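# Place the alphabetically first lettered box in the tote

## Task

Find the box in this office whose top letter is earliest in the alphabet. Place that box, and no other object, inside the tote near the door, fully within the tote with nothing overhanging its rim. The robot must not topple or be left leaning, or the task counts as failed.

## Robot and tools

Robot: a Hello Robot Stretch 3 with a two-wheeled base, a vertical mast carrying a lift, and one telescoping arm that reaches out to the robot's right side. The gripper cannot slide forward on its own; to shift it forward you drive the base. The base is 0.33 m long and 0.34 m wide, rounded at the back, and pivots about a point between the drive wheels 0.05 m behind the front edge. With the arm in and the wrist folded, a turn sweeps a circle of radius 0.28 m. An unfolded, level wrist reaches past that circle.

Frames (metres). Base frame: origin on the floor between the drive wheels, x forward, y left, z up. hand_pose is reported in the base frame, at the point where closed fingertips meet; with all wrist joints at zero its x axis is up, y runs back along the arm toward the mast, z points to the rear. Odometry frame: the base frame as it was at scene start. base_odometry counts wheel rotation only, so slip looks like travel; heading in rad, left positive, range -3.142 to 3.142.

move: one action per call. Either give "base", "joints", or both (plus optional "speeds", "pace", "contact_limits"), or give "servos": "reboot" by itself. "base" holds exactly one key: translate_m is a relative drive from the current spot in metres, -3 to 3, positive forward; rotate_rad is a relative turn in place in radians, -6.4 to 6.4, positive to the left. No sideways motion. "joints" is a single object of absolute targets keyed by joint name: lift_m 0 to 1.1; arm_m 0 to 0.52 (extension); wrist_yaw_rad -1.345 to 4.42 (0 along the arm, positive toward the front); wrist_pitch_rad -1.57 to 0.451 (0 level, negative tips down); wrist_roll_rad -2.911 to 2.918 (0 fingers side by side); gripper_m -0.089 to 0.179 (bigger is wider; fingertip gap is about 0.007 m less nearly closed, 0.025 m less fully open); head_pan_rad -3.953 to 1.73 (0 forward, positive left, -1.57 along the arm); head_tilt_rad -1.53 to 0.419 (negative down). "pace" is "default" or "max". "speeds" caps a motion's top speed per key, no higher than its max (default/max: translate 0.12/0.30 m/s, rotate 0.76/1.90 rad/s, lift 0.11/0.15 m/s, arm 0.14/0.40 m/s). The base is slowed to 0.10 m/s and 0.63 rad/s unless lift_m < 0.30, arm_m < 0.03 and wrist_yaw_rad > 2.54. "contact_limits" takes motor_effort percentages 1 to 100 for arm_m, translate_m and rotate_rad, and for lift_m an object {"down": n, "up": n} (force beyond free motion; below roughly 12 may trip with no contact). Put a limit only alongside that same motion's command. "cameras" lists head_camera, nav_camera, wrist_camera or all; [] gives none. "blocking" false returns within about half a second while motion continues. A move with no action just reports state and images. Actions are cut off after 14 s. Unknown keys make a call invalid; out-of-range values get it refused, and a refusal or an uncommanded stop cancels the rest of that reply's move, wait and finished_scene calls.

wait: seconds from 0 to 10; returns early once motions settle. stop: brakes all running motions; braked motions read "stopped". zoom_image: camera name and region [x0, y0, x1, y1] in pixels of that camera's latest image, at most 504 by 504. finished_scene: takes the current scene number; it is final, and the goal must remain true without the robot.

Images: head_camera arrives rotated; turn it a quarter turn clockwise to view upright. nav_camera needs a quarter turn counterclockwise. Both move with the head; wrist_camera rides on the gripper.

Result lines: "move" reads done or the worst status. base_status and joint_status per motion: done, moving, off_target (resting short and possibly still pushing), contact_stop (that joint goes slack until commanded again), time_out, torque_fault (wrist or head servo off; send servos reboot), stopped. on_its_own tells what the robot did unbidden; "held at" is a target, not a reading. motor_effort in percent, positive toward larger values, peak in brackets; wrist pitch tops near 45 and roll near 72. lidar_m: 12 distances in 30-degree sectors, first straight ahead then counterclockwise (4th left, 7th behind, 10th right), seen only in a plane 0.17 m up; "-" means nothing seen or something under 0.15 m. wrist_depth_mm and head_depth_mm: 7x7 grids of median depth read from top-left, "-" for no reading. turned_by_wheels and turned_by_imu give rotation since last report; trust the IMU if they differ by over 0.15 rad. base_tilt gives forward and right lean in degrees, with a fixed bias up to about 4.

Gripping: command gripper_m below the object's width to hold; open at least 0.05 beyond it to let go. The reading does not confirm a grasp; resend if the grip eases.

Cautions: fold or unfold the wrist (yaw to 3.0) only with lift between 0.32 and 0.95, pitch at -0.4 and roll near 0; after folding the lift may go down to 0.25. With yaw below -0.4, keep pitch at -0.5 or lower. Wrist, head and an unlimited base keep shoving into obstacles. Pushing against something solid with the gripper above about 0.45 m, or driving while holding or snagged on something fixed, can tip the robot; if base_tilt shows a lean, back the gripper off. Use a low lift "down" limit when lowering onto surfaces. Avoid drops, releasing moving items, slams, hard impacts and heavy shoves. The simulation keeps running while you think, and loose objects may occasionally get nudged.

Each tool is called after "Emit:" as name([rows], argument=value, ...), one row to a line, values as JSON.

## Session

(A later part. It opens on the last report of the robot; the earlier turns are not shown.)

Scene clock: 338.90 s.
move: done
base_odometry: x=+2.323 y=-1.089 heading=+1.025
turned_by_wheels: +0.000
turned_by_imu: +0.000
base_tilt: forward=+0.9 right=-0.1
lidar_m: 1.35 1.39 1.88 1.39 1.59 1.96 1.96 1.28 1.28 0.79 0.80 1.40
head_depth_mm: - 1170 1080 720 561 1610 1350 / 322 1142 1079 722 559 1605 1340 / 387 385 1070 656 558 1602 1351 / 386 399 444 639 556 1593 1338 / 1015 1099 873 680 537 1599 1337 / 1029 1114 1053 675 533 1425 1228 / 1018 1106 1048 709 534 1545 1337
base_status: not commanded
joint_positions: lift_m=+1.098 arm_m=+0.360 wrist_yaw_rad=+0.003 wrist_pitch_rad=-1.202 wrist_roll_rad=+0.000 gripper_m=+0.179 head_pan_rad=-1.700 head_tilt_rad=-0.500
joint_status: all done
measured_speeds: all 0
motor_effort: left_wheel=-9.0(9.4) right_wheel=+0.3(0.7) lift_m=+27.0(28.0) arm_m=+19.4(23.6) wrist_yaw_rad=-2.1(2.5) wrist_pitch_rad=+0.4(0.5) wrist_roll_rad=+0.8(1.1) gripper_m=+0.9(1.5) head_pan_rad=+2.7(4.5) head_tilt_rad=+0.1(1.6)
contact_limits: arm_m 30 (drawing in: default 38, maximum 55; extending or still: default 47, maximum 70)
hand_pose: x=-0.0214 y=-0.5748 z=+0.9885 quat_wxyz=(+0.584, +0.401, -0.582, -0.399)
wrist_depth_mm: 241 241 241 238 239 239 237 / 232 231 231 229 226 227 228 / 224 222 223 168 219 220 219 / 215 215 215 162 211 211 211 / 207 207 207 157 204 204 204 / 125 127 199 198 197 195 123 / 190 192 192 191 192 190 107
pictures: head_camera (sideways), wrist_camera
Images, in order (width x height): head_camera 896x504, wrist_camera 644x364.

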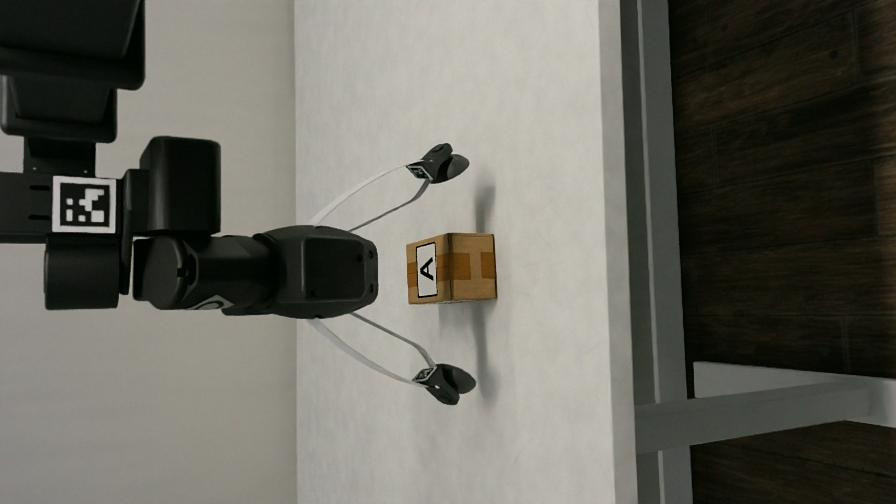

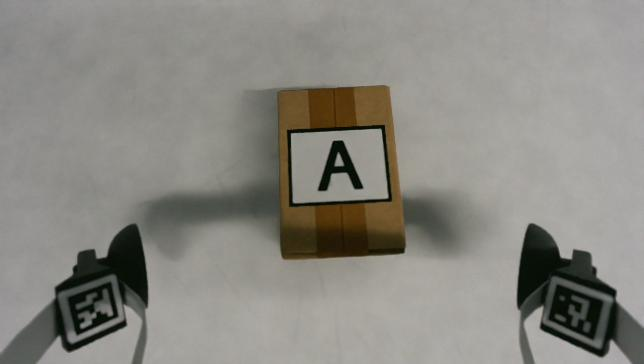

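Emit:
move(joints={"arm_m": 0.404}, cameras=[], contact_limits={"arm_m": 30})

Emit:
move(joints={"lift_m": 1.074}, speeds={"lift_m": 0.04}, cameras=["head_camera", "wrist_camera"], contact_limits={"lift_m": {"down": 15}})

Scene clock: 365.97 s.
move: done
base_odometry: x=+2.323 y=-1.089 heading=+1.025
turned_by_wheels: +0.000
turned_by_imu: +0.001
base_tilt: forward=+1.1 right=-0.1
lidar_m: 1.34 1.39 1.88 1.39 1.59 1.96 1.96 1.28 1.28 0.79 0.80 1.40
head_depth_mm: - 1167 1084 720 560 1606 1345 / 338 1149 1079 716 560 1592 1345 / 427 1105 1074 682 557 1598 1338 / 423 432 513 644 556 1587 1347 / 1019 1092 880 682 535 1614 1345 / 1027 1118 1062 677 532 1432 1229 / 1020 1107 1048 708 532 1548 1329
base_status: not commanded
joint_positions: lift_m=+1.098 arm_m=+0.404 wrist_yaw_rad=+0.003 wrist_pitch_rad=-1.203 wrist_roll_rad=+0.000 gripper_m=+0.179 head_pan_rad=-1.700 head_tilt_rad=-0.500
joint_status: all done
measured_speeds: all 0
motor_effort: left_wheel=-9.2(9.4) right_wheel=+0.3(0.6) lift_m=+26.1(26.8) arm_m=+20.7(23.3) wrist_yaw_rad=-2.1(2.6) wrist_pitch_rad=+0.3(0.6) wrist_roll_rad=+0.8(1.1) gripper_m=+0.3(0.9) head_pan_rad=+2.1(3.7) head_tilt_rad=+0.4(1.6)
contact_limits: arm_m 30 (drawing in: default 38, maximum 55; extending or still: default 47, maximum 70)
hand_pose: x=-0.0214 y=-0.6187 z=+0.9885 quat_wxyz=(+0.584, +0.401, -0.582, -0.399)
wrist_depth_mm: 244 240 239 239 238 237 236 / 232 231 231 230 229 226 228 / 223 223 222 222 220 221 218 / 215 214 213 162 212 211 211 / 206 207 207 156 203 205 203 / 125 127 200 151 195 195 123 / 190 194 192 146 189 191 107

Scene clock: 367.03 s.
move: done
base_odometry: x=+2.323 y=-1.089 heading=+1.025
turned_by_wheels: +0.000
turned_by_imu: +0.000
base_tilt: forward=+0.9 right=-0.1
lidar_m: 1.34 1.39 1.88 1.38 1.59 1.96 1.96 1.28 1.28 0.79 0.80 1.41
head_depth_mm: 1038 1188 1080 722 560 1606 1347 / 1021 1164 1074 714 559 1600 1340 / 1019 438 1067 683 556 1595 1339 / 1009 440 497 639 555 1595 1343 / 1027 1100 934 678 536 1603 1337 / 1031 1112 1054 651 535 1430 1232 / 1019 1105 1053 706 534 1553 1327
base_status: not commanded
joint_positions: lift_m=+1.074 arm_m=+0.404 wrist_yaw_rad=+0.003 wrist_pitch_rad=-1.203 wrist_roll_rad=+0.000 gripper_m=+0.179 head_pan_rad=-1.700 head_tilt_rad=-0.500
joint_status: all done
measured_speeds: all 0
motor_effort: left_wheel=-9.1(9.4) right_wheel=+0.0(0.5) lift_m=+21.3(23.3) arm_m=+18.2(20.7) wrist_yaw_rad=-1.7(2.5) wrist_pitch_rad=+0.5(0.7) wrist_roll_rad=+0.8(1.2) gripper_m=+0.3(1.3) head_pan_rad=+2.0(3.6) head_tilt_rad=+0.8(1.3)
contact_limits: arm_m 30 (drawing in: default 38, maximum 55; extending or still: default 47, maximum 70); lift_m down 15 (down: maximum 72; up: maximum 65)
hand_pose: x=-0.0214 y=-0.6187 z=+0.9650 quat_wxyz=(+0.584, +0.401, -0.582, -0.399)
wrist_depth_mm: 214 215 214 213 212 210 209 / 206 206 204 205 203 203 202 / 199 197 197 196 196 195 194 / 191 191 189 138 185 187 187 / 185 184 184 133 178 182 180 / 116 174 175 129 130 174 118 / 169 170 171 124 126 170 107
pictures: head_camera (sideways), wrist_camera
Images, in order (width x height): head_camera 896x504, wrist_camera 644x364.

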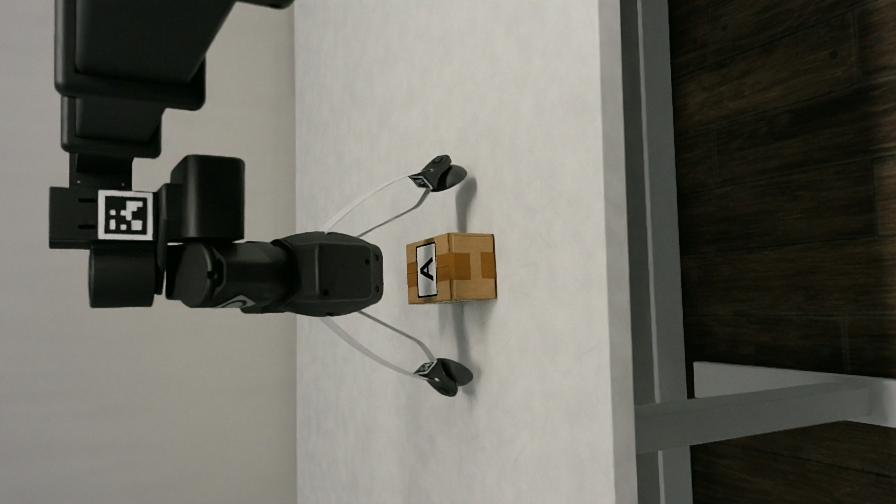

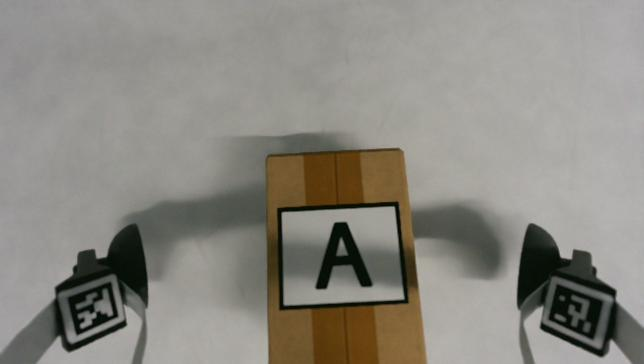

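Emit:
move(joints={"gripper_m": 0.03}, cameras=["head_camera", "wrist_camera"])

Scene clock: 372.43 s.
move: done
base_odometry: x=+2.323 y=-1.089 heading=+1.025
turned_by_wheels: +0.000
turned_by_imu: +0.001
base_tilt: forward=+1.0 right=-0.3
lidar_m: 1.34 1.39 1.88 1.38 1.59 1.96 1.96 1.28 1.28 0.79 0.80 1.40
head_depth_mm: 1043 1189 1086 720 561 1619 1342 / 1019 1156 1079 720 561 1616 1339 / 468 438 1066 716 558 1608 1340 / 1005 441 498 639 557 1612 1348 / 1035 1104 879 651 536 1605 1324 / 1027 1115 1059 709 532 1437 1235 / 1018 1103 1049 707 533 1555 1343
base_status: not commanded
joint_positions: lift_m=+1.074 arm_m=+0.404 wrist_yaw_rad=+0.003 wrist_pitch_rad=-1.202 wrist_roll_rad=+0.000 gripper_m=+0.031 head_pan_rad=-1.700 head_tilt_rad=-0.500
joint_status: all done
measured_speeds: all 0
motor_effort: left_wheel=-9.2(9.4) right_wheel=+0.3(0.7) lift_m=+22.9(22.9) arm_m=+7.9(12.0) wrist_yaw_rad=-2.1(2.7) wrist_pitch_rad=+0.2(0.6) wrist_roll_rad=+0.9(1.1) gripper_m=-16.7(93.3) head_pan_rad=+2.0(3.5) head_tilt_rad=+1.2(2.1)
contact_limits: arm_m 30 (drawing in: default 38, maximum 55; extending or still: default 47, maximum 70); lift_m down 15 (down: maximum 72; up: maximum 65)
hand_pose: x=-0.0214 y=-0.6189 z=+0.9650 quat_wxyz=(+0.584, +0.401, -0.582, -0.399)
wrist_depth_mm: 218 216 215 214 212 212 211 / 208 209 206 205 205 204 201 / 200 199 199 198 198 195 195 / 191 191 191 139 187 188 188 / 185 185 183 134 151 182 181 / 179 178 129 129 128 175 174 / 173 171 169 125 127 170 169
pictures: head_camera (sideways), wrist_camera
Images, in order (width x height): head_camera 896x504, wrist_camera 644x364.

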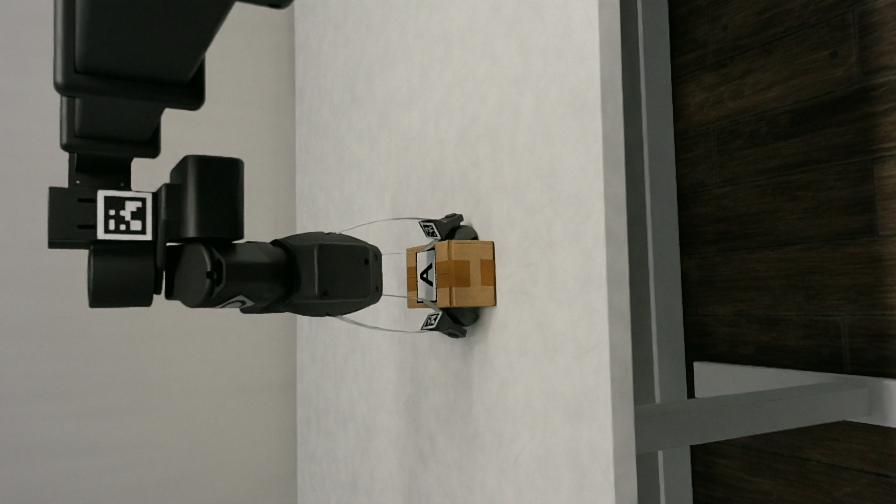

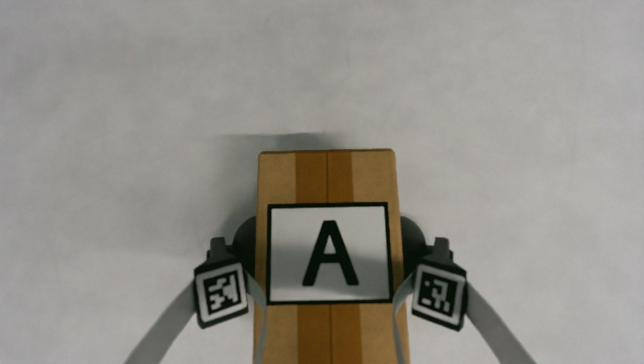

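Emit:
move(joints={"lift_m": 1.098}, speeds={"lift_m": 0.05}, cameras=["wrist_camera", "head_camera"])

Scene clock: 390.90 s.
move: done
base_odometry: x=+2.323 y=-1.089 heading=+1.025
turned_by_wheels: +0.000
turned_by_imu: +0.001
base_tilt: forward=+0.8 right=-0.2
lidar_m: 1.35 1.39 1.89 1.38 1.59 1.96 1.97 1.28 1.28 0.79 0.80 1.40
head_depth_mm: - 1167 1084 721 562 1626 1351 / 339 1147 1074 716 560 1609 1336 / 426 1099 1076 716 558 1608 1337 / 424 432 512 631 555 1590 1350 / 1023 1101 929 651 536 1606 1329 / 1027 1115 1049 711 535 1429 1232 / 1021 1103 1052 707 532 1556 1331
base_status: not commanded
joint_positions: lift_m=+1.098 arm_m=+0.404 wrist_yaw_rad=+0.003 wrist_pitch_rad=-1.205 wrist_roll_rad=+0.000 gripper_m=+0.031 head_pan_rad=-1.700 head_tilt_rad=-0.500
joint_status: all done
measured_speeds: all 0
motor_effort: left_wheel=-9.1(9.2) right_wheel=+0.0(0.6) lift_m=+30.7(33.7) arm_m=-0.2(1.8) wrist_yaw_rad=-2.4(2.4) wrist_pitch_rad=+0.6(1.1) wrist_roll_rad=+0.8(1.1) gripper_m=-13.9(17.6) head_pan_rad=+1.4(3.1) head_tilt_rad=+2.1(2.5)
contact_limits: arm_m 30 (drawing in: default 38, maximum 55; extending or still: default 47, maximum 70)
hand_pose: x=-0.0214 y=-0.6182 z=+0.9884 quat_wxyz=(+0.583, +0.402, -0.582, -0.400)
wrist_depth_mm: 242 240 240 238 237 237 235 / 231 231 229 229 228 227 226 / 222 222 221 219 220 219 218 / 214 214 215 143 209 212 211 / 207 206 207 138 154 204 202 / 201 200 130 133 131 197 196 / 194 190 191 129 188 190 190
pictures: head_camera (sideways), wrist_camera
Images, in order (width x height): head_camera 896x504, wrist_camera 644x364.

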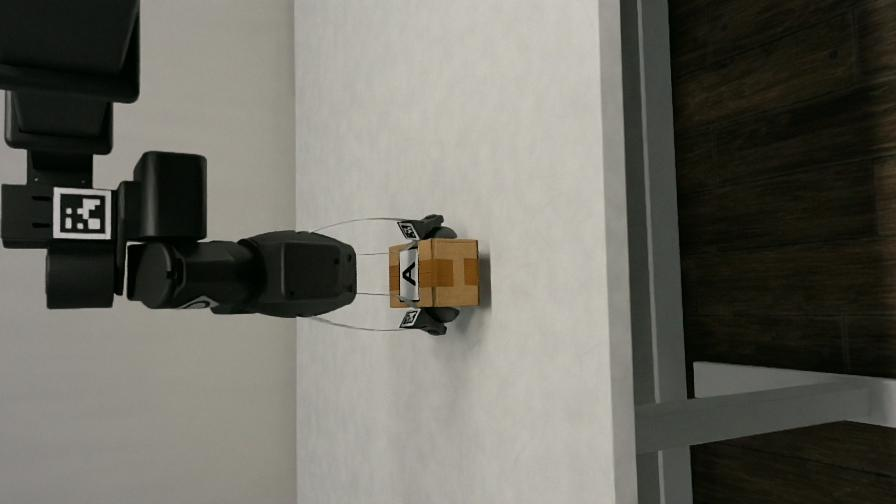

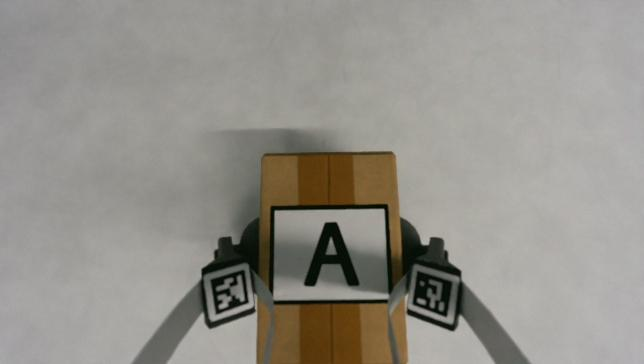

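Emit:
move(joints={"arm_m": 0.01}, cameras=["wrist_camera", "head_camera"])

Scene clock: 397.43 s.
move: done
base_odometry: x=+2.323 y=-1.089 heading=+1.025
turned_by_wheels: +0.000
turned_by_imu: +0.001
base_tilt: forward=+1.0 right=+0.0
lidar_m: 1.34 1.39 1.88 1.39 1.59 1.96 1.97 1.28 1.28 0.79 0.80 1.40
head_depth_mm: - - - - - 1515 1341 / - - - - - - - / - - - - - - - / - - - - - - - / - 1123 1058 746 535 - - / 1033 1104 1060 709 533 1436 1213 / 1023 1096 1049 706 535 1543 1331
base_status: not commanded
joint_positions: lift_m=+1.098 arm_m=+0.010 wrist_yaw_rad=+0.003 wrist_pitch_rad=-1.206 wrist_roll_rad=+0.000 gripper_m=+0.031 head_pan_rad=-1.700 head_tilt_rad=-0.500
joint_status: all done
measured_speeds: all 0
motor_effort: left_wheel=-9.0(9.4) right_wheel=+0.1(0.8) lift_m=+30.4(31.5) arm_m=-20.0(22.3) wrist_yaw_rad=-2.2(2.6) wrist_pitch_rad=+0.6(1.2) wrist_roll_rad=+0.8(1.1) gripper_m=-13.6(15.4) head_pan_rad=+2.1(3.7) head_tilt_rad=+2.1(2.9)
hand_pose: x=-0.0214 y=-0.2239 z=+0.9883 quat_wxyz=(+0.583, +0.402, -0.581, -0.400)
wrist_depth_mm: - - - - - - - / - - - - - - - / - - - - - - - / - - - 142 - - - / - - - 138 153 - - / - - 130 134 130 - - / - - - 130 131 - -
pictures: head_camera (sideways), wrist_camera
Images, in order (width x height): head_camera 896x504, wrist_camera 644x364.

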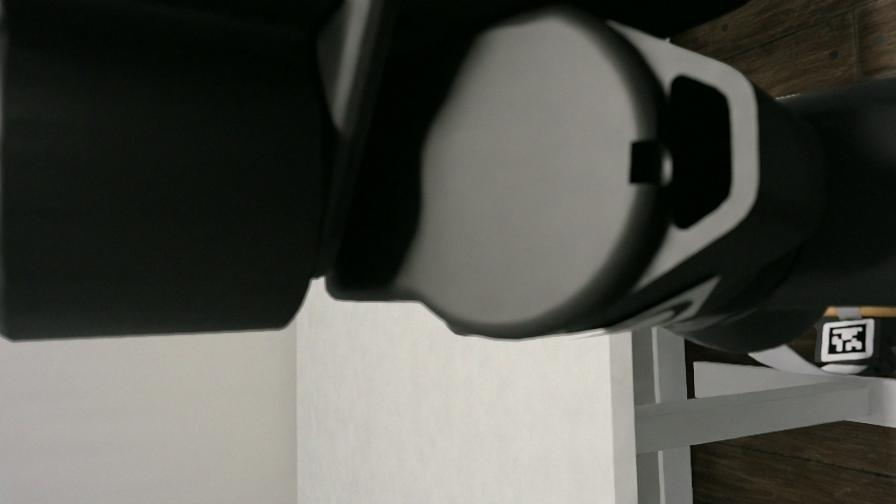

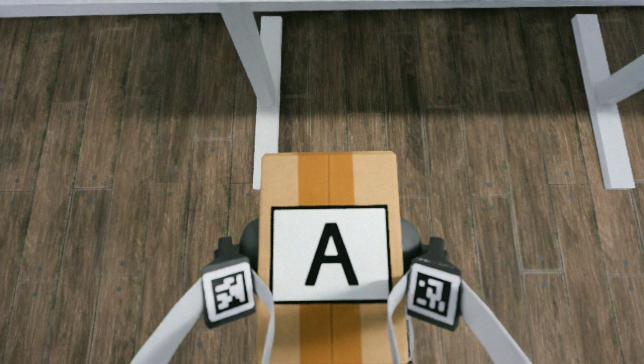

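Emit:
move(base={"translate_m": 0.75}, joints={"head_pan_rad": 0.0, "head_tilt_rad": -0.3}, cameras=[])

Emit:
move(base={"rotate_rad": 1.571}, cameras=["nav_camera", "head_camera"])

Scene clock: 419.37 s.
move: done
base_odometry: x=+2.713 y=-0.448 heading=+1.025
turned_by_wheels: +0.000
turned_by_imu: +0.000
base_tilt: forward=+1.1 right=-0.1
lidar_m: 0.60 0.62 0.84 1.51 1.40 1.88 3.15 1.76 0.93 1.22 0.87 0.63
head_depth_mm: 474 496 520 553 592 635 686 / 480 505 534 561 595 631 692 / 483 508 536 567 603 643 694 / 484 510 538 571 606 647 700 / 486 511 540 573 611 647 704 / 489 515 544 576 613 652 706 / 491 517 548 578 616 651 715
base_status: done
joint_positions: lift_m=+1.098 arm_m=+0.010 wrist_yaw_rad=+0.003 wrist_pitch_rad=-1.206 wrist_roll_rad=+0.000 gripper_m=+0.031 head_pan_rad=+0.000 head_tilt_rad=-0.298
joint_status: all done
measured_speeds: all 0
motor_effort: left_wheel=+8.1(12.8) right_wheel=+1.4(13.6) lift_m=+30.2(30.8) arm_m=-18.7(20.4) wrist_yaw_rad=-2.2(2.5) wrist_pitch_rad=+0.9(1.3) wrist_roll_rad=+0.8(1.2) gripper_m=-14.6(15.4) head_pan_rad=-3.8(5.3) head_tilt_rad=-0.8(5.7)
hand_pose: x=-0.0214 y=-0.2239 z=+0.9883 quat_wxyz=(+0.583, +0.402, -0.581, -0.400)
wrist_depth_mm: - - - - - - - / - - - - - - - / - - - - - - - / - - - 143 - - - / - - - 138 154 - - / - - 130 134 130 - - / - 104 - 129 131 - -

Scene clock: 422.97 s.
move: done
base_odometry: x=+2.713 y=-0.448 heading=+2.595
turned_by_wheels: +1.570
turned_by_imu: +1.566
base_tilt: forward=+1.0 right=-0.2
lidar_m: 1.59 1.40 1.87 2.71 1.79 0.93 1.22 0.88 0.63 0.60 0.62 0.83
head_depth_mm: 2146 2099 2120 2072 2009 1874 1585 / 3111 3144 3297 3131 2593 2009 1588 / 3135 3260 3352 3574 2701 1993 1564 / 3093 3281 3487 3666 2721 1991 1571 / 3093 3300 3424 3558 2678 1973 1577 / 1482 1508 1542 1590 1648 1711 1560 / 1541 1260 1716 1857 1762 1848 1555
base_status: done
joint_positions: lift_m=+1.098 arm_m=+0.010 wrist_yaw_rad=+0.003 wrist_pitch_rad=-1.206 wrist_roll_rad=+0.000 gripper_m=+0.031 head_pan_rad=+0.000 head_tilt_rad=-0.300
joint_status: not commanded
measured_speeds: all 0
motor_effort: left_wheel=-10.9(15.0) right_wheel=+10.9(14.6) lift_m=+29.8(30.2) arm_m=-20.1(20.8) wrist_yaw_rad=-2.0(2.6) wrist_pitch_rad=+0.8(1.3) wrist_roll_rad=+1.0(1.1) gripper_m=-14.5(15.1) head_pan_rad=-3.2(4.4) head_tilt_rad=-1.5(2.8)
hand_pose: x=-0.0214 y=-0.2239 z=+0.9883 quat_wxyz=(+0.583, +0.402, -0.581, -0.400)
wrist_depth_mm: - - - - - - - / - - - - - - - / - - - - - - - / - - - 142 - - - / - - - 138 154 - - / - - 130 134 130 - - / - - - 130 131 - -
pictures: head_camera (sideways), nav_camera (sideways)
Images, in order (width x height): head_camera 896x504, nav_camera 672x504.

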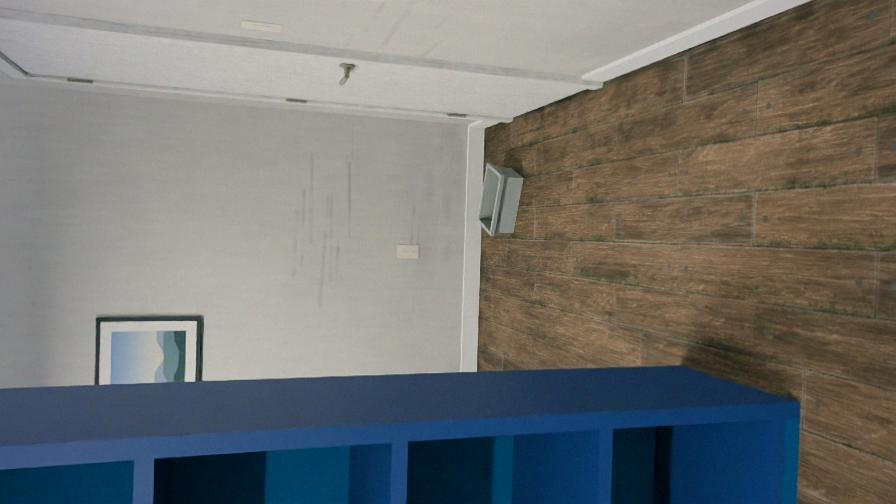

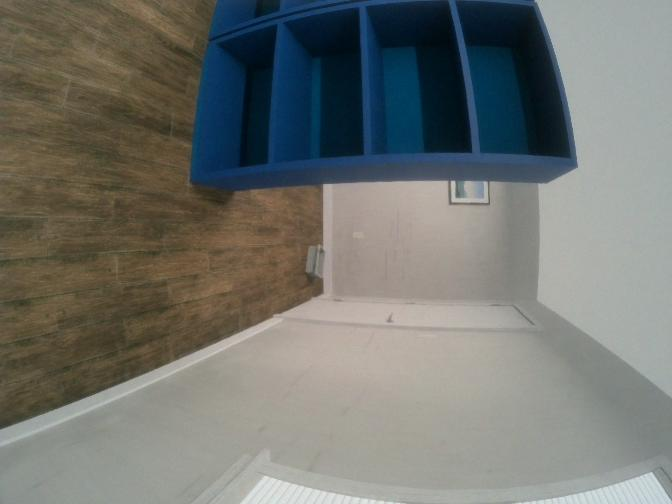

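Emit:
move(base={"translate_m": 1.3}, joints={"lift_m": 0.6, "arm_m": 0.06}, cameras=[])

Emit:
move(base={"translate_m": 0.65}, cameras=["head_camera"])

Scene clock: 462.00 s.
move: done
base_odometry: x=+1.602 y=+0.227 heading=+2.595
turned_by_wheels: +0.000
turned_by_imu: +0.000
base_tilt: forward=+1.1 right=+0.0
lidar_m: 1.85 0.59 0.42 0.41 3.28 2.63 2.13 0.82 0.59 0.56 0.57 0.77
head_depth_mm: 1914 1973 1825 1840 1801 1774 1553 / 1943 2081 2160 2299 2413 2016 1593 / 1943 2065 2200 2321 2420 1962 1581 / 1965 2067 2169 2333 2427 1990 1555 / 1982 2062 2191 2297 2440 1965 1558 / 1948 2081 2182 2311 2432 1980 1562 / 1959 2088 2211 2332 2426 1947 1557
base_status: done
joint_positions: lift_m=+0.600 arm_m=+0.060 wrist_yaw_rad=+0.003 wrist_pitch_rad=-1.206 wrist_roll_rad=+0.000 gripper_m=+0.031 head_pan_rad=+0.000 head_tilt_rad=-0.300
joint_status: all done
measured_speeds: all 0
motor_effort: left_wheel=+8.1(13.0) right_wheel=+2.1(13.5) lift_m=+22.2(26.6) arm_m=+1.9(23.7) wrist_yaw_rad=-2.2(2.9) wrist_pitch_rad=+0.9(1.6) wrist_roll_rad=+0.8(1.2) gripper_m=-14.7(15.4) head_pan_rad=-3.0(3.8) head_tilt_rad=+1.2(2.1)
hand_pose: x=-0.0214 y=-0.2737 z=+0.4907 quat_wxyz=(+0.583, +0.402, -0.581, -0.401)
wrist_depth_mm: - - - - - - - / - - - - - - - / 695 673 687 688 691 667 681 / 676 667 672 142 653 660 656 / 643 644 652 137 154 638 635 / 631 628 130 133 131 622 599 / 608 591 597 130 130 593 592

Scene clock: 469.60 s.
move: done
base_odometry: x=+1.046 y=+0.565 heading=+2.596
turned_by_wheels: +0.000
turned_by_imu: +0.000
base_tilt: forward=+1.2 right=-0.2
lidar_m: 1.61 1.65 2.20 0.57 0.45 0.58 2.44 0.79 0.56 0.53 0.55 0.71
head_depth_mm: 1378 1450 1521 1597 1699 1735 1533 / 1382 1446 1536 1605 1736 1816 1538 / 1381 1465 1528 1626 1728 1822 1534 / 1382 1468 1545 1650 1742 1825 1528 / 1398 1465 1531 1645 1764 1845 1556 / 1406 1461 1554 1635 1745 1828 1556 / 1392 1473 1554 1632 1759 1837 1567
base_status: done
joint_positions: lift_m=+0.600 arm_m=+0.060 wrist_yaw_rad=+0.003 wrist_pitch_rad=-1.206 wrist_roll_rad=+0.000 gripper_m=+0.031 head_pan_rad=+0.000 head_tilt_rad=-0.300
joint_status: not commanded
measured_speeds: all 0
motor_effort: left_wheel=+8.7(14.0) right_wheel=+1.6(8.7) lift_m=+23.0(23.3) arm_m=-9.4(9.8) wrist_yaw_rad=-2.1(2.7) wrist_pitch_rad=+0.9(1.5) wrist_roll_rad=+0.7(1.1) gripper_m=-13.9(15.6) head_pan_rad=-1.9(3.4) head_tilt_rad=+1.6(2.7)
hand_pose: x=-0.0214 y=-0.2737 z=+0.4907 quat_wxyz=(+0.583, +0.402, -0.581, -0.401)
wrist_depth_mm: - - - - - - - / - - - - - - - / 695 - 672 683 676 688 682 / 669 666 656 142 662 663 652 / 653 640 635 138 154 646 638 / 636 612 131 133 131 611 609 / 608 592 602 129 129 598 595
pictures: head_camera (sideways)
Images, in order (width x height): head_camera 896x504.

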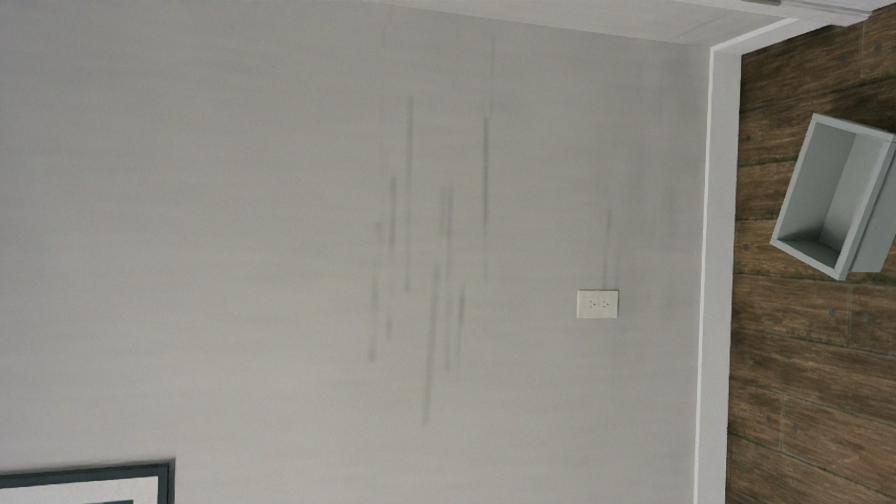

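Emit:
move(base={"rotate_rad": 0.353}, joints={"head_pan_rad": -1.57, "head_tilt_rad": -0.8}, cameras=[])

Emit:
move(base={"translate_m": 1.17}, cameras=[])

Emit:
move(base={"rotate_rad": -0.353}, cameras=["head_camera", "wrist_camera"])

Scene clock: 488.40 s.
move: done
base_odometry: x=+1.046 y=+0.565 heading=+2.948
turned_by_wheels: +0.352
turned_by_imu: +0.351
base_tilt: forward=+0.9 right=-0.2
lidar_m: 1.61 1.91 2.61 0.44 0.51 2.77 0.99 0.61 0.54 0.54 0.63 1.14
head_depth_mm: 440 493 564 656 789 963 430 / 454 512 589 691 839 995 431 / 469 532 616 730 895 1060 456 / 486 554 644 772 961 1206 707 / 505 579 678 819 1035 1263 1158 / 525 605 704 843 1060 1291 1160 / 532 601 716 902 1180 1313 1168
base_status: done
joint_positions: lift_m=+0.600 arm_m=+0.060 wrist_yaw_rad=+0.003 wrist_pitch_rad=-1.206 wrist_roll_rad=+0.000 gripper_m=+0.031 head_pan_rad=-1.586 head_tilt_rad=-0.802
joint_status: all done
measured_speeds: translate_m=+0.000 rotate_rad=+0.000 lift_m=+0.000 arm_m=+0.000 wrist_yaw_rad=+0.000 wrist_pitch_rad=+0.000 wrist_roll_rad=+0.000 head_pan_rad=+0.024 head_tilt_rad=+0.000
motor_effort: left_wheel=-10.3(14.6) right_wheel=+10.6(15.5) lift_m=+23.5(23.7) arm_m=-19.4(19.4) wrist_yaw_rad=-2.1(2.5) wrist_pitch_rad=+1.1(1.3) wrist_roll_rad=+0.8(1.1) gripper_m=-15.2(15.5) head_pan_rad=+2.6(5.5) head_tilt_rad=-2.5(6.4)
hand_pose: x=-0.0214 y=-0.2737 z=+0.4907 quat_wxyz=(+0.583, +0.402, -0.581, -0.401)
wrist_depth_mm: - - - - - - 277 / 722 710 - - - - - / 683 685 685 695 - - - / 671 666 667 142 661 636 - / 649 647 645 138 154 635 633 / 626 610 130 133 130 614 618 / 602 585 603 129 129 588 591

Scene clock: 501.23 s.
move: done
base_odometry: x=-0.102 y=+0.790 heading=+2.948
turned_by_wheels: +0.000
turned_by_imu: +0.000
base_tilt: forward=+0.8 right=-0.2
lidar_m: 0.50 0.60 1.10 2.30 1.39 1.23 1.66 0.98 0.87 0.87 0.57 0.50
head_depth_mm: 731 828 942 1098 1316 1312 430 / 770 864 986 1153 1405 1293 431 / 808 915 1056 1249 1450 1254 454 / 837 958 1115 1326 1482 1313 1112 / 874 993 1144 1336 1441 1304 1165 / 812 885 975 1079 1216 1274 1160 / 703 753 814 889 982 1091 1127
base_status: done
joint_positions: lift_m=+0.600 arm_m=+0.060 wrist_yaw_rad=+0.003 wrist_pitch_rad=-1.206 wrist_roll_rad=+0.000 gripper_m=+0.031 head_pan_rad=-1.570 head_tilt_rad=-0.800
joint_status: not commanded
measured_speeds: all 0
motor_effort: left_wheel=+5.3(12.6) right_wheel=+5.1(17.6) lift_m=+24.8(25.2) arm_m=-19.1(20.7) wrist_yaw_rad=-2.0(2.8) wrist_pitch_rad=+1.1(1.5) wrist_roll_rad=+0.8(1.1) gripper_m=-14.4(15.8) head_pan_rad=+3.1(4.5) head_tilt_rad=+1.0(3.9)
hand_pose: x=-0.0214 y=-0.2737 z=+0.4907 quat_wxyz=(+0.583, +0.402, -0.581, -0.401)
wrist_depth_mm: - 640 741 726 745 732 - / - 623 707 734 714 711 703 / - 679 684 670 689 682 687 / - 660 670 142 655 661 662 / 555 646 645 138 153 637 640 / 546 619 130 133 130 617 609 / 594 599 589 129 129 593 597

Scene clock: 502.87 s.
move: done
base_odometry: x=-0.102 y=+0.790 heading=+2.596
turned_by_wheels: -0.352
turned_by_imu: -0.351
base_tilt: forward=+1.0 right=-0.1
lidar_m: 0.50 0.51 0.68 1.70 1.82 1.29 1.23 1.32 0.91 0.87 0.74 0.53
head_depth_mm: 756 860 993 1180 1422 1321 430 / 757 862 995 1189 1409 1316 431 / 760 863 1011 1193 1429 1312 455 / 764 870 1007 1200 1458 1255 1111 / 754 857 1000 1205 1453 1284 1144 / 783 894 1037 1240 1442 1312 1141 / 785 891 1046 1242 1422 1299 1167
base_status: done
joint_positions: lift_m=+0.600 arm_m=+0.060 wrist_yaw_rad=+0.003 wrist_pitch_rad=-1.206 wrist_roll_rad=+0.000 gripper_m=+0.031 head_pan_rad=-1.570 head_tilt_rad=-0.800
joint_status: not commanded
measured_speeds: all 0
motor_effort: left_wheel=+10.5(15.8) right_wheel=-10.6(13.5) lift_m=+24.8(25.4) arm_m=-20.1(20.1) wrist_yaw_rad=-1.9(2.5) wrist_pitch_rad=+1.1(1.1) wrist_roll_rad=+0.8(1.1) gripper_m=-13.9(15.2) head_pan_rad=+2.7(3.8) head_tilt_rad=+0.5(1.8)
hand_pose: x=-0.0214 y=-0.2737 z=+0.4907 quat_wxyz=(+0.583, +0.402, -0.581, -0.401)
wrist_depth_mm: 658 755 752 738 744 733 728 / 629 719 717 719 710 703 712 / 610 691 694 691 678 691 684 / 595 658 637 143 663 663 648 / 626 651 537 137 154 636 629 / 620 627 131 133 130 606 608 / 611 591 594 130 129 588 595
pictures: head_camera (sideways), wrist_camera
Images, in order (width x height): head_camera 896x504, wrist_camera 644x364.

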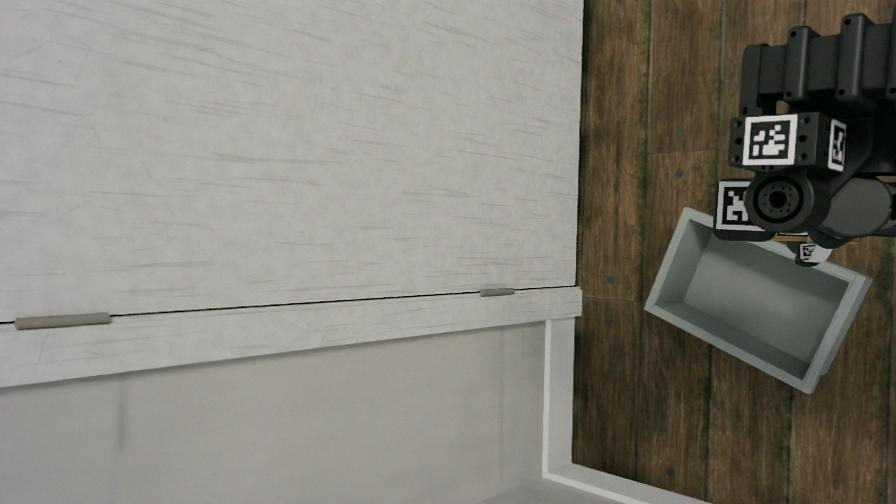

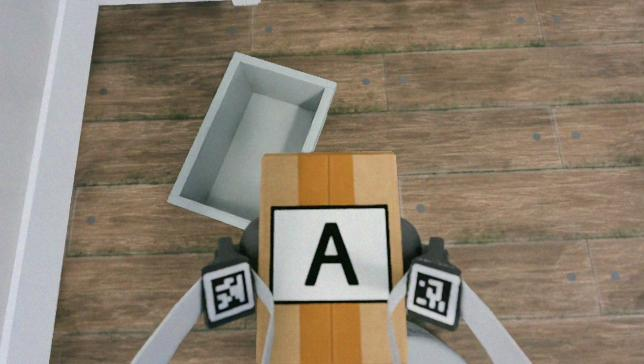

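Emit:
move(base={"translate_m": 0.106}, joints={"arm_m": 0.246}, cameras=["head_camera", "wrist_camera"])

Scene clock: 521.67 s.
move: done
base_odometry: x=-0.192 y=+0.845 heading=+2.596
turned_by_wheels: +0.000
turned_by_imu: +0.001
base_tilt: forward=+0.9 right=-0.3
lidar_m: 0.40 0.41 0.54 1.35 1.97 1.40 1.34 1.31 0.91 0.85 0.59 0.42
head_depth_mm: 748 852 989 1183 1413 1289 421 / 753 854 989 1188 562 503 1114 / 756 858 996 1190 582 1240 1146 / 746 858 1002 1194 1421 1258 1168 / 776 884 1027 1232 1446 1320 1146 / 778 882 1031 1230 1444 1306 1163 / 780 892 1038 1166 1207 1217 1135
base_status: done
joint_positions: lift_m=+0.600 arm_m=+0.246 wrist_yaw_rad=+0.003 wrist_pitch_rad=-1.207 wrist_roll_rad=+0.000 gripper_m=+0.031 head_pan_rad=-1.570 head_tilt_rad=-0.800
joint_status: all done
measured_speeds: all 0
motor_effort: left_wheel=+13.9(15.3) right_wheel=-3.9(6.7) lift_m=+25.6(26.0) arm_m=+20.0(23.4) wrist_yaw_rad=-2.1(2.7) wrist_pitch_rad=+1.0(1.7) wrist_roll_rad=+0.8(1.0) gripper_m=-14.5(15.3) head_pan_rad=+2.4(4.2) head_tilt_rad=+0.9(1.5)
hand_pose: x=-0.0214 y=-0.4596 z=+0.4907 quat_wxyz=(+0.583, +0.402, -0.581, -0.401)
wrist_depth_mm: - - - 559 - - - / - 713 703 711 703 705 696 / - 695 690 690 691 681 669 / 570 665 670 143 649 649 648 / 557 645 648 137 154 634 643 / 538 633 130 133 130 612 614 / 530 104 601 129 130 594 589
pictures: head_camera (sideways), wrist_camera
Images, in order (width x height): head_camera 896x504, wrist_camera 644x364.

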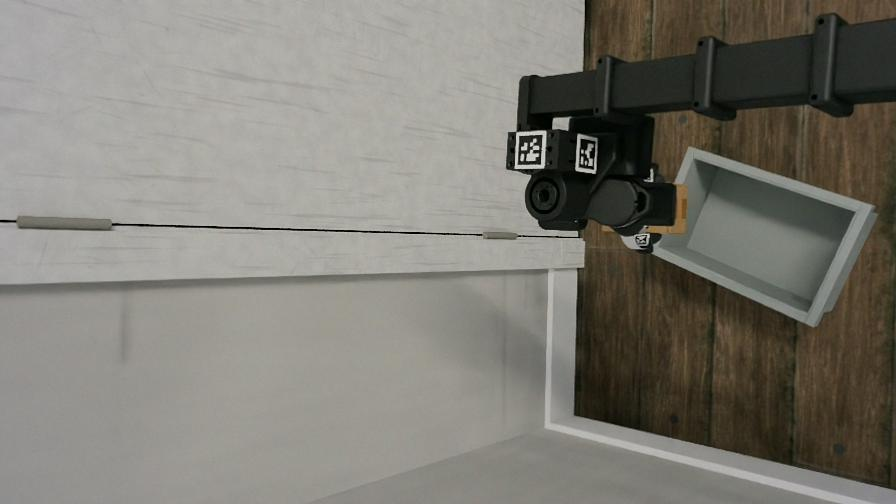

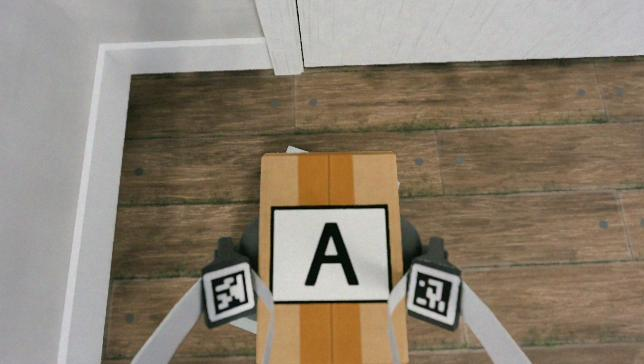

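Emit:
move(joints={"lift_m": 0.28}, contact_limits={"lift_m": {"down": 18}}, cameras=["head_camera", "wrist_camera"])

Scene clock: 538.07 s.
move: done
base_odometry: x=-0.192 y=+0.845 heading=+2.596
turned_by_wheels: +0.000
turned_by_imu: +0.001
base_tilt: forward=+0.9 right=+0.0
lidar_m: 0.40 0.41 0.54 1.34 1.97 1.40 1.34 1.31 0.91 0.42 0.59 0.41
head_depth_mm: 750 854 989 1185 1417 1306 1168 / 751 858 997 1189 1418 1310 1129 / 753 859 994 1188 1434 821 1107 / 746 860 995 1189 1442 1261 1146 / 775 880 1026 1219 1445 1307 1141 / 776 888 1039 1238 1428 1309 1165 / 782 894 1039 1178 1202 1212 1131
base_status: not commanded
joint_positions: lift_m=+0.280 arm_m=+0.246 wrist_yaw_rad=+0.003 wrist_pitch_rad=-1.207 wrist_roll_rad=+0.000 gripper_m=+0.031 head_pan_rad=-1.570 head_tilt_rad=-0.800
joint_status: all done
measured_speeds: all 0
motor_effort: left_wheel=+13.6(14.1) right_wheel=-3.2(3.8) lift_m=+22.0(25.8) arm_m=-5.7(8.8) wrist_yaw_rad=-2.1(2.6) wrist_pitch_rad=+1.0(1.6) wrist_roll_rad=+0.8(1.1) gripper_m=-13.8(15.1) head_pan_rad=+2.1(3.9) head_tilt_rad=-1.5(1.7)
contact_limits: lift_m down 18 (down: maximum 72; up: maximum 65)
hand_pose: x=-0.0214 y=-0.4596 z=+0.1707 quat_wxyz=(+0.583, +0.402, -0.581, -0.401)
wrist_depth_mm: 396 387 388 390 387 383 381 / 377 376 280 - 373 370 368 / 363 364 268 - - 354 356 / 350 349 262 142 225 343 343 / 338 336 265 138 149 330 330 / 328 225 130 133 130 320 319 / 317 104 - 130 131 309 309
pictures: head_camera (sideways), wrist_camera
Images, in order (width x height): head_camera 896x504, wrist_camera 644x364.

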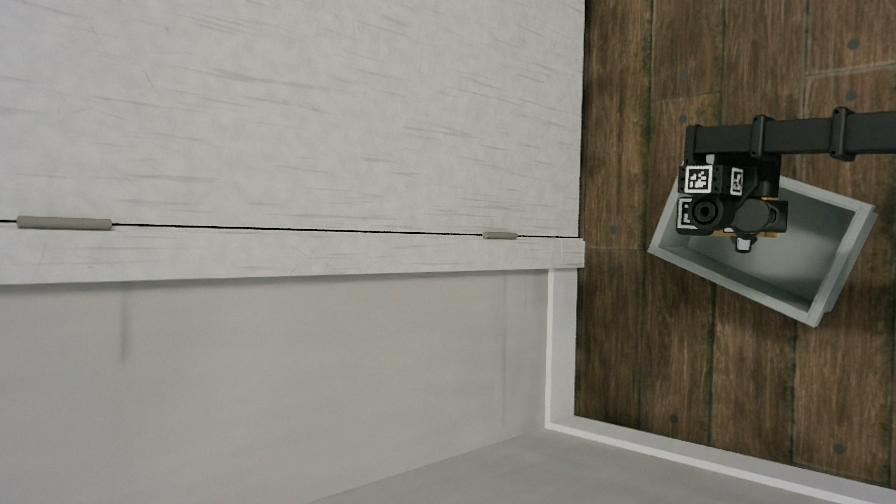

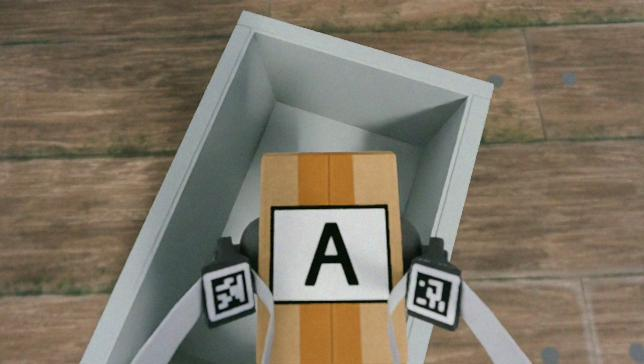

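Emit:
move(joints={"lift_m": 0.18, "arm_m": 0.268}, contact_limits={"lift_m": {"down": 16}}, cameras=[])

Emit:
move(joints={"lift_m": 0.135}, contact_limits={"lift_m": {"down": 14}}, speeds={"lift_m": 0.03}, cameras=["head_camera", "wrist_camera"])

Scene clock: 551.27 s.
move: done
base_odometry: x=-0.192 y=+0.845 heading=+2.596
turned_by_wheels: +0.000
turned_by_imu: +0.001
base_tilt: forward=+0.8 right=-0.1
lidar_m: 0.40 0.41 0.54 1.35 1.97 1.40 1.34 1.31 0.91 0.85 0.59 0.42
head_depth_mm: 749 850 987 1182 1417 1313 1163 / 756 855 993 1181 1422 1315 1138 / 758 856 996 1191 1421 934 1063 / 746 859 1002 1190 1426 1262 1141 / 777 882 1029 1234 1445 1317 1137 / 778 887 1033 1241 1450 1315 1161 / 783 892 1042 1178 1204 1216 1135
base_status: not commanded
joint_positions: lift_m=+0.180 arm_m=+0.268 wrist_yaw_rad=+0.003 wrist_pitch_rad=-1.208 wrist_roll_rad=+0.000 gripper_m=+0.031 head_pan_rad=-1.570 head_tilt_rad=-0.800
joint_status: all done
measured_speeds: all 0
motor_effort: left_wheel=+13.7(14.0) right_wheel=-3.6(3.9) lift_m=+22.2(23.3) arm_m=+18.5(23.0) wrist_yaw_rad=-1.7(2.7) wrist_pitch_rad=+1.2(1.6) wrist_roll_rad=+0.8(1.1) gripper_m=-14.1(15.5) head_pan_rad=+1.9(3.5) head_tilt_rad=-0.4(1.7)
contact_limits: lift_m down 16 (down: maximum 72; up: maximum 65)
hand_pose: x=-0.0214 y=-0.4814 z=+0.0706 quat_wxyz=(+0.583, +0.402, -0.581, -0.401)
wrist_depth_mm: 278 144 193 - - - 270 / 267 146 214 - - 157 139 / 132 158 230 - - 166 247 / 129 161 228 142 143 148 242 / 135 178 154 137 147 134 232 / 145 188 130 133 131 120 225 / 151 104 - 129 149 112 220

Scene clock: 553.20 s.
move: done
base_odometry: x=-0.192 y=+0.845 heading=+2.596
turned_by_wheels: +0.000
turned_by_imu: +0.000
base_tilt: forward=+1.1 right=-0.1
lidar_m: 0.40 0.41 0.54 1.34 1.97 1.40 1.34 1.31 0.91 0.85 0.59 0.42
head_depth_mm: 750 854 987 1186 1423 1312 1165 / 753 855 993 1186 1420 1318 1141 / 754 858 993 1198 1433 1215 941 / 745 854 999 1192 1440 1259 1135 / 778 883 1032 1241 1448 1309 1140 / 779 884 1033 1233 1454 1313 1158 / 784 890 1032 1174 1205 1210 1133
base_status: not commanded
joint_positions: lift_m=+0.135 arm_m=+0.268 wrist_yaw_rad=+0.003 wrist_pitch_rad=-1.208 wrist_roll_rad=+0.000 gripper_m=+0.031 head_pan_rad=-1.570 head_tilt_rad=-0.800
joint_status: all done
measured_speeds: all 0
motor_effort: left_wheel=+13.8(14.1) right_wheel=-3.3(4.2) lift_m=+21.6(22.7) arm_m=+13.5(18.5) wrist_yaw_rad=-2.1(2.5) wrist_pitch_rad=+1.1(1.5) wrist_roll_rad=+0.9(1.0) gripper_m=-13.9(15.0) head_pan_rad=+2.0(3.2) head_tilt_rad=-0.4(2.5)
contact_limits: lift_m down 14 (down: maximum 72; up: maximum 65)
hand_pose: x=-0.0214 y=-0.4814 z=+0.0256 quat_wxyz=(+0.583, +0.402, -0.581, -0.401)
wrist_depth_mm: 108 134 188 - - - 114 / 112 146 199 - - 158 116 / - 161 - - - 159 105 / 127 161 197 142 194 148 98 / 135 181 191 138 150 137 97 / 145 183 130 133 131 121 94 / 152 171 177 129 148 103 80
pictures: head_camera (sideways), wrist_camera
Images, in order (width x height): head_camera 896x504, wrist_camera 644x364.

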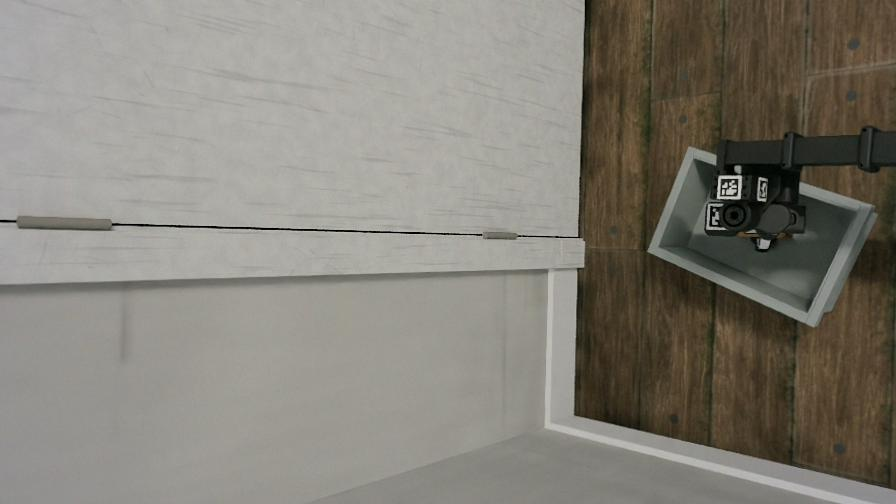

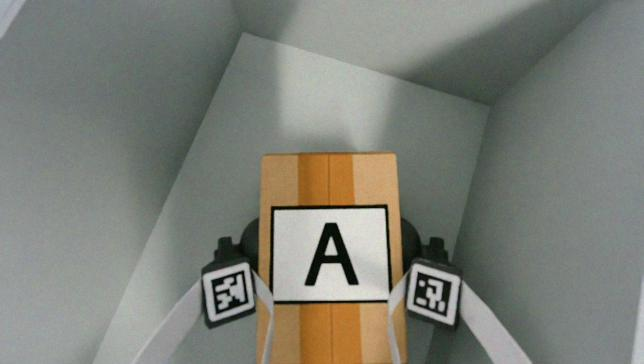

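Emit:
move(joints={"lift_m": 0.1}, contact_limits={"lift_m": {"down": 14}}, speeds={"lift_m": 0.03}, cameras=["wrist_camera"])

Scene clock: 557.30 s.
move: contact_stop
base_odometry: x=-0.192 y=+0.845 heading=+2.596
turned_by_wheels: +0.000
turned_by_imu: +0.000
base_tilt: forward=+0.9 right=-0.2
lidar_m: 0.40 0.41 0.54 1.34 1.97 1.40 1.34 1.31 0.91 0.85 0.59 0.42
head_depth_mm: 751 848 994 1179 1407 1310 1159 / 750 855 994 1190 1421 1310 1162 / 755 858 998 1195 1426 1222 943 / 744 860 999 1193 1438 1256 1142 / 774 888 1027 1228 1441 1314 1146 / 781 889 1032 1246 1429 1316 1158 / 780 892 1038 1179 1207 1217 1125
base_status: not commanded
joint_positions: lift_m=+0.129 arm_m=+0.268 wrist_yaw_rad=+0.003 wrist_pitch_rad=-1.202 wrist_roll_rad=+0.000 gripper_m=+0.031 head_pan_rad=-1.570 head_tilt_rad=-0.800
joint_status: lift_m contact_stop (moved -0.006 of -0.035)
measured_speeds: all 0
on_its_own: lift_m is slack since a contact_stop (your +0.100 is given up)
motor_effort: left_wheel=+10.8(13.9) right_wheel=-2.6(3.7) lift_m=+24.9(24.9) arm_m=+3.9(5.5) wrist_yaw_rad=-1.4(2.2) wrist_pitch_rad=+0.1(1.5) wrist_roll_rad=+0.7(1.0) gripper_m=-13.9(14.5) head_pan_rad=+2.7(3.4) head_tilt_rad=-1.1(2.1)
contact_limits: lift_m down 14 (down: maximum 72; up: maximum 65)
hand_pose: x=-0.0214 y=-0.4827 z=+0.0197 quat_wxyz=(+0.584, +0.401, -0.582, -0.400)
wrist_depth_mm: 107 134 186 - - - 121 / 113 148 190 - - 158 118 / 119 160 197 197 196 168 103 / 126 160 193 141 189 150 98 / 134 180 186 136 147 140 98 / 146 179 131 131 129 121 93 / 152 106 173 127 147 101 80
Images, in order (width x height): wrist_camera 644x364.

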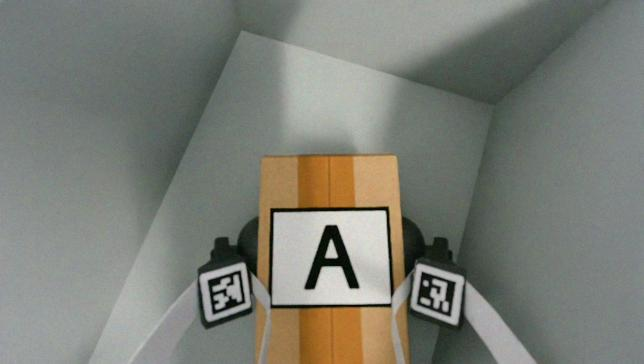

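Emit:
move(joints={"lift_m": 0.13}, cameras=[])

Emit:
move(joints={"gripper_m": 0.115}, cameras=["wrist_camera"])

Scene clock: 559.93 s.
move: done
base_odometry: x=-0.192 y=+0.845 heading=+2.596
turned_by_wheels: +0.000
turned_by_imu: +0.000
base_tilt: forward=+1.2 right=-0.1
lidar_m: 0.40 0.41 0.54 1.34 1.98 1.40 1.34 1.31 0.91 0.85 0.59 0.41
head_depth_mm: 751 853 993 1177 1401 1309 1170 / 750 855 991 1189 1422 1311 1160 / 756 858 1006 1195 1429 1222 943 / 744 862 1003 1192 1420 1254 1136 / 775 886 1038 1226 1437 1312 1141 / 776 880 1035 1237 1440 1310 1161 / 782 892 1031 1178 1199 1221 1132
base_status: not commanded
joint_positions: lift_m=+0.130 arm_m=+0.268 wrist_yaw_rad=+0.003 wrist_pitch_rad=-1.202 wrist_roll_rad=+0.000 gripper_m=+0.031 head_pan_rad=-1.570 head_tilt_rad=-0.800
joint_status: all done
measured_speeds: all 0
motor_effort: left_wheel=+10.7(11.0) right_wheel=-3.0(3.2) lift_m=+28.6(28.6) arm_m=-3.0(3.4) wrist_yaw_rad=-1.7(1.8) wrist_pitch_rad=-0.2(0.4) wrist_roll_rad=+0.8(0.9) gripper_m=-14.4(14.7) head_pan_rad=+2.5(2.5) head_tilt_rad=-1.6(2.1)
hand_pose: x=-0.0214 y=-0.4828 z=+0.0210 quat_wxyz=(+0.584, +0.401, -0.582, -0.399)
wrist_depth_mm: 107 134 186 - - - 121 / 113 148 193 - - 157 116 / - 160 197 198 196 168 102 / 126 159 194 142 190 150 98 / 135 180 187 137 149 137 98 / 146 178 131 132 130 121 93 / 153 169 173 127 146 102 80

Scene clock: 561.33 s.
move: done
base_odometry: x=-0.192 y=+0.845 heading=+2.596
turned_by_wheels: +0.000
turned_by_imu: +0.000
base_tilt: forward=+1.1 right=+0.0
lidar_m: 0.40 0.41 0.54 1.34 1.98 1.40 1.34 1.31 0.91 0.85 0.59 0.41
head_depth_mm: 749 857 988 1180 1414 1312 1163 / 754 857 995 1182 1424 1312 1163 / 752 860 998 1194 1426 1213 947 / 747 859 1002 1194 1435 1272 1140 / 777 879 1029 1231 1448 1309 1152 / 778 889 1036 1238 1442 1313 1159 / 782 889 1040 1175 1204 1215 1127
base_status: not commanded
joint_positions: lift_m=+0.130 arm_m=+0.268 wrist_yaw_rad=+0.003 wrist_pitch_rad=-1.203 wrist_roll_rad=+0.000 gripper_m=+0.115 head_pan_rad=-1.570 head_tilt_rad=-0.800
joint_status: all done
measured_speeds: all 0
motor_effort: left_wheel=+11.0(11.0) right_wheel=-2.6(3.1) lift_m=+26.4(28.8) arm_m=-7.1(7.1) wrist_yaw_rad=-1.7(2.1) wrist_pitch_rad=+0.0(0.6) wrist_roll_rad=+0.9(1.0) gripper_m=+2.1(86.8) head_pan_rad=+2.7(3.0) head_tilt_rad=-1.6(2.7)
hand_pose: x=-0.0214 y=-0.4827 z=+0.0210 quat_wxyz=(+0.584, +0.401, -0.582, -0.400)
wrist_depth_mm: - 114 170 - - - - / - 125 181 - - - 135 / - 137 191 196 197 188 126 / - 147 193 142 142 187 118 / - 150 185 136 135 151 108 / 128 126 178 132 131 123 106 / - 171 173 128 128 119 95
Images, in order (width x height): wrist_camera 644x364.

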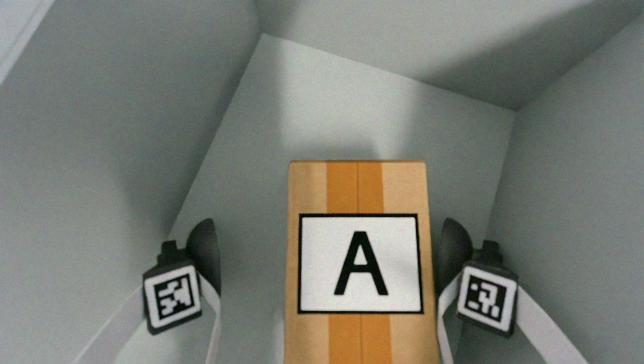

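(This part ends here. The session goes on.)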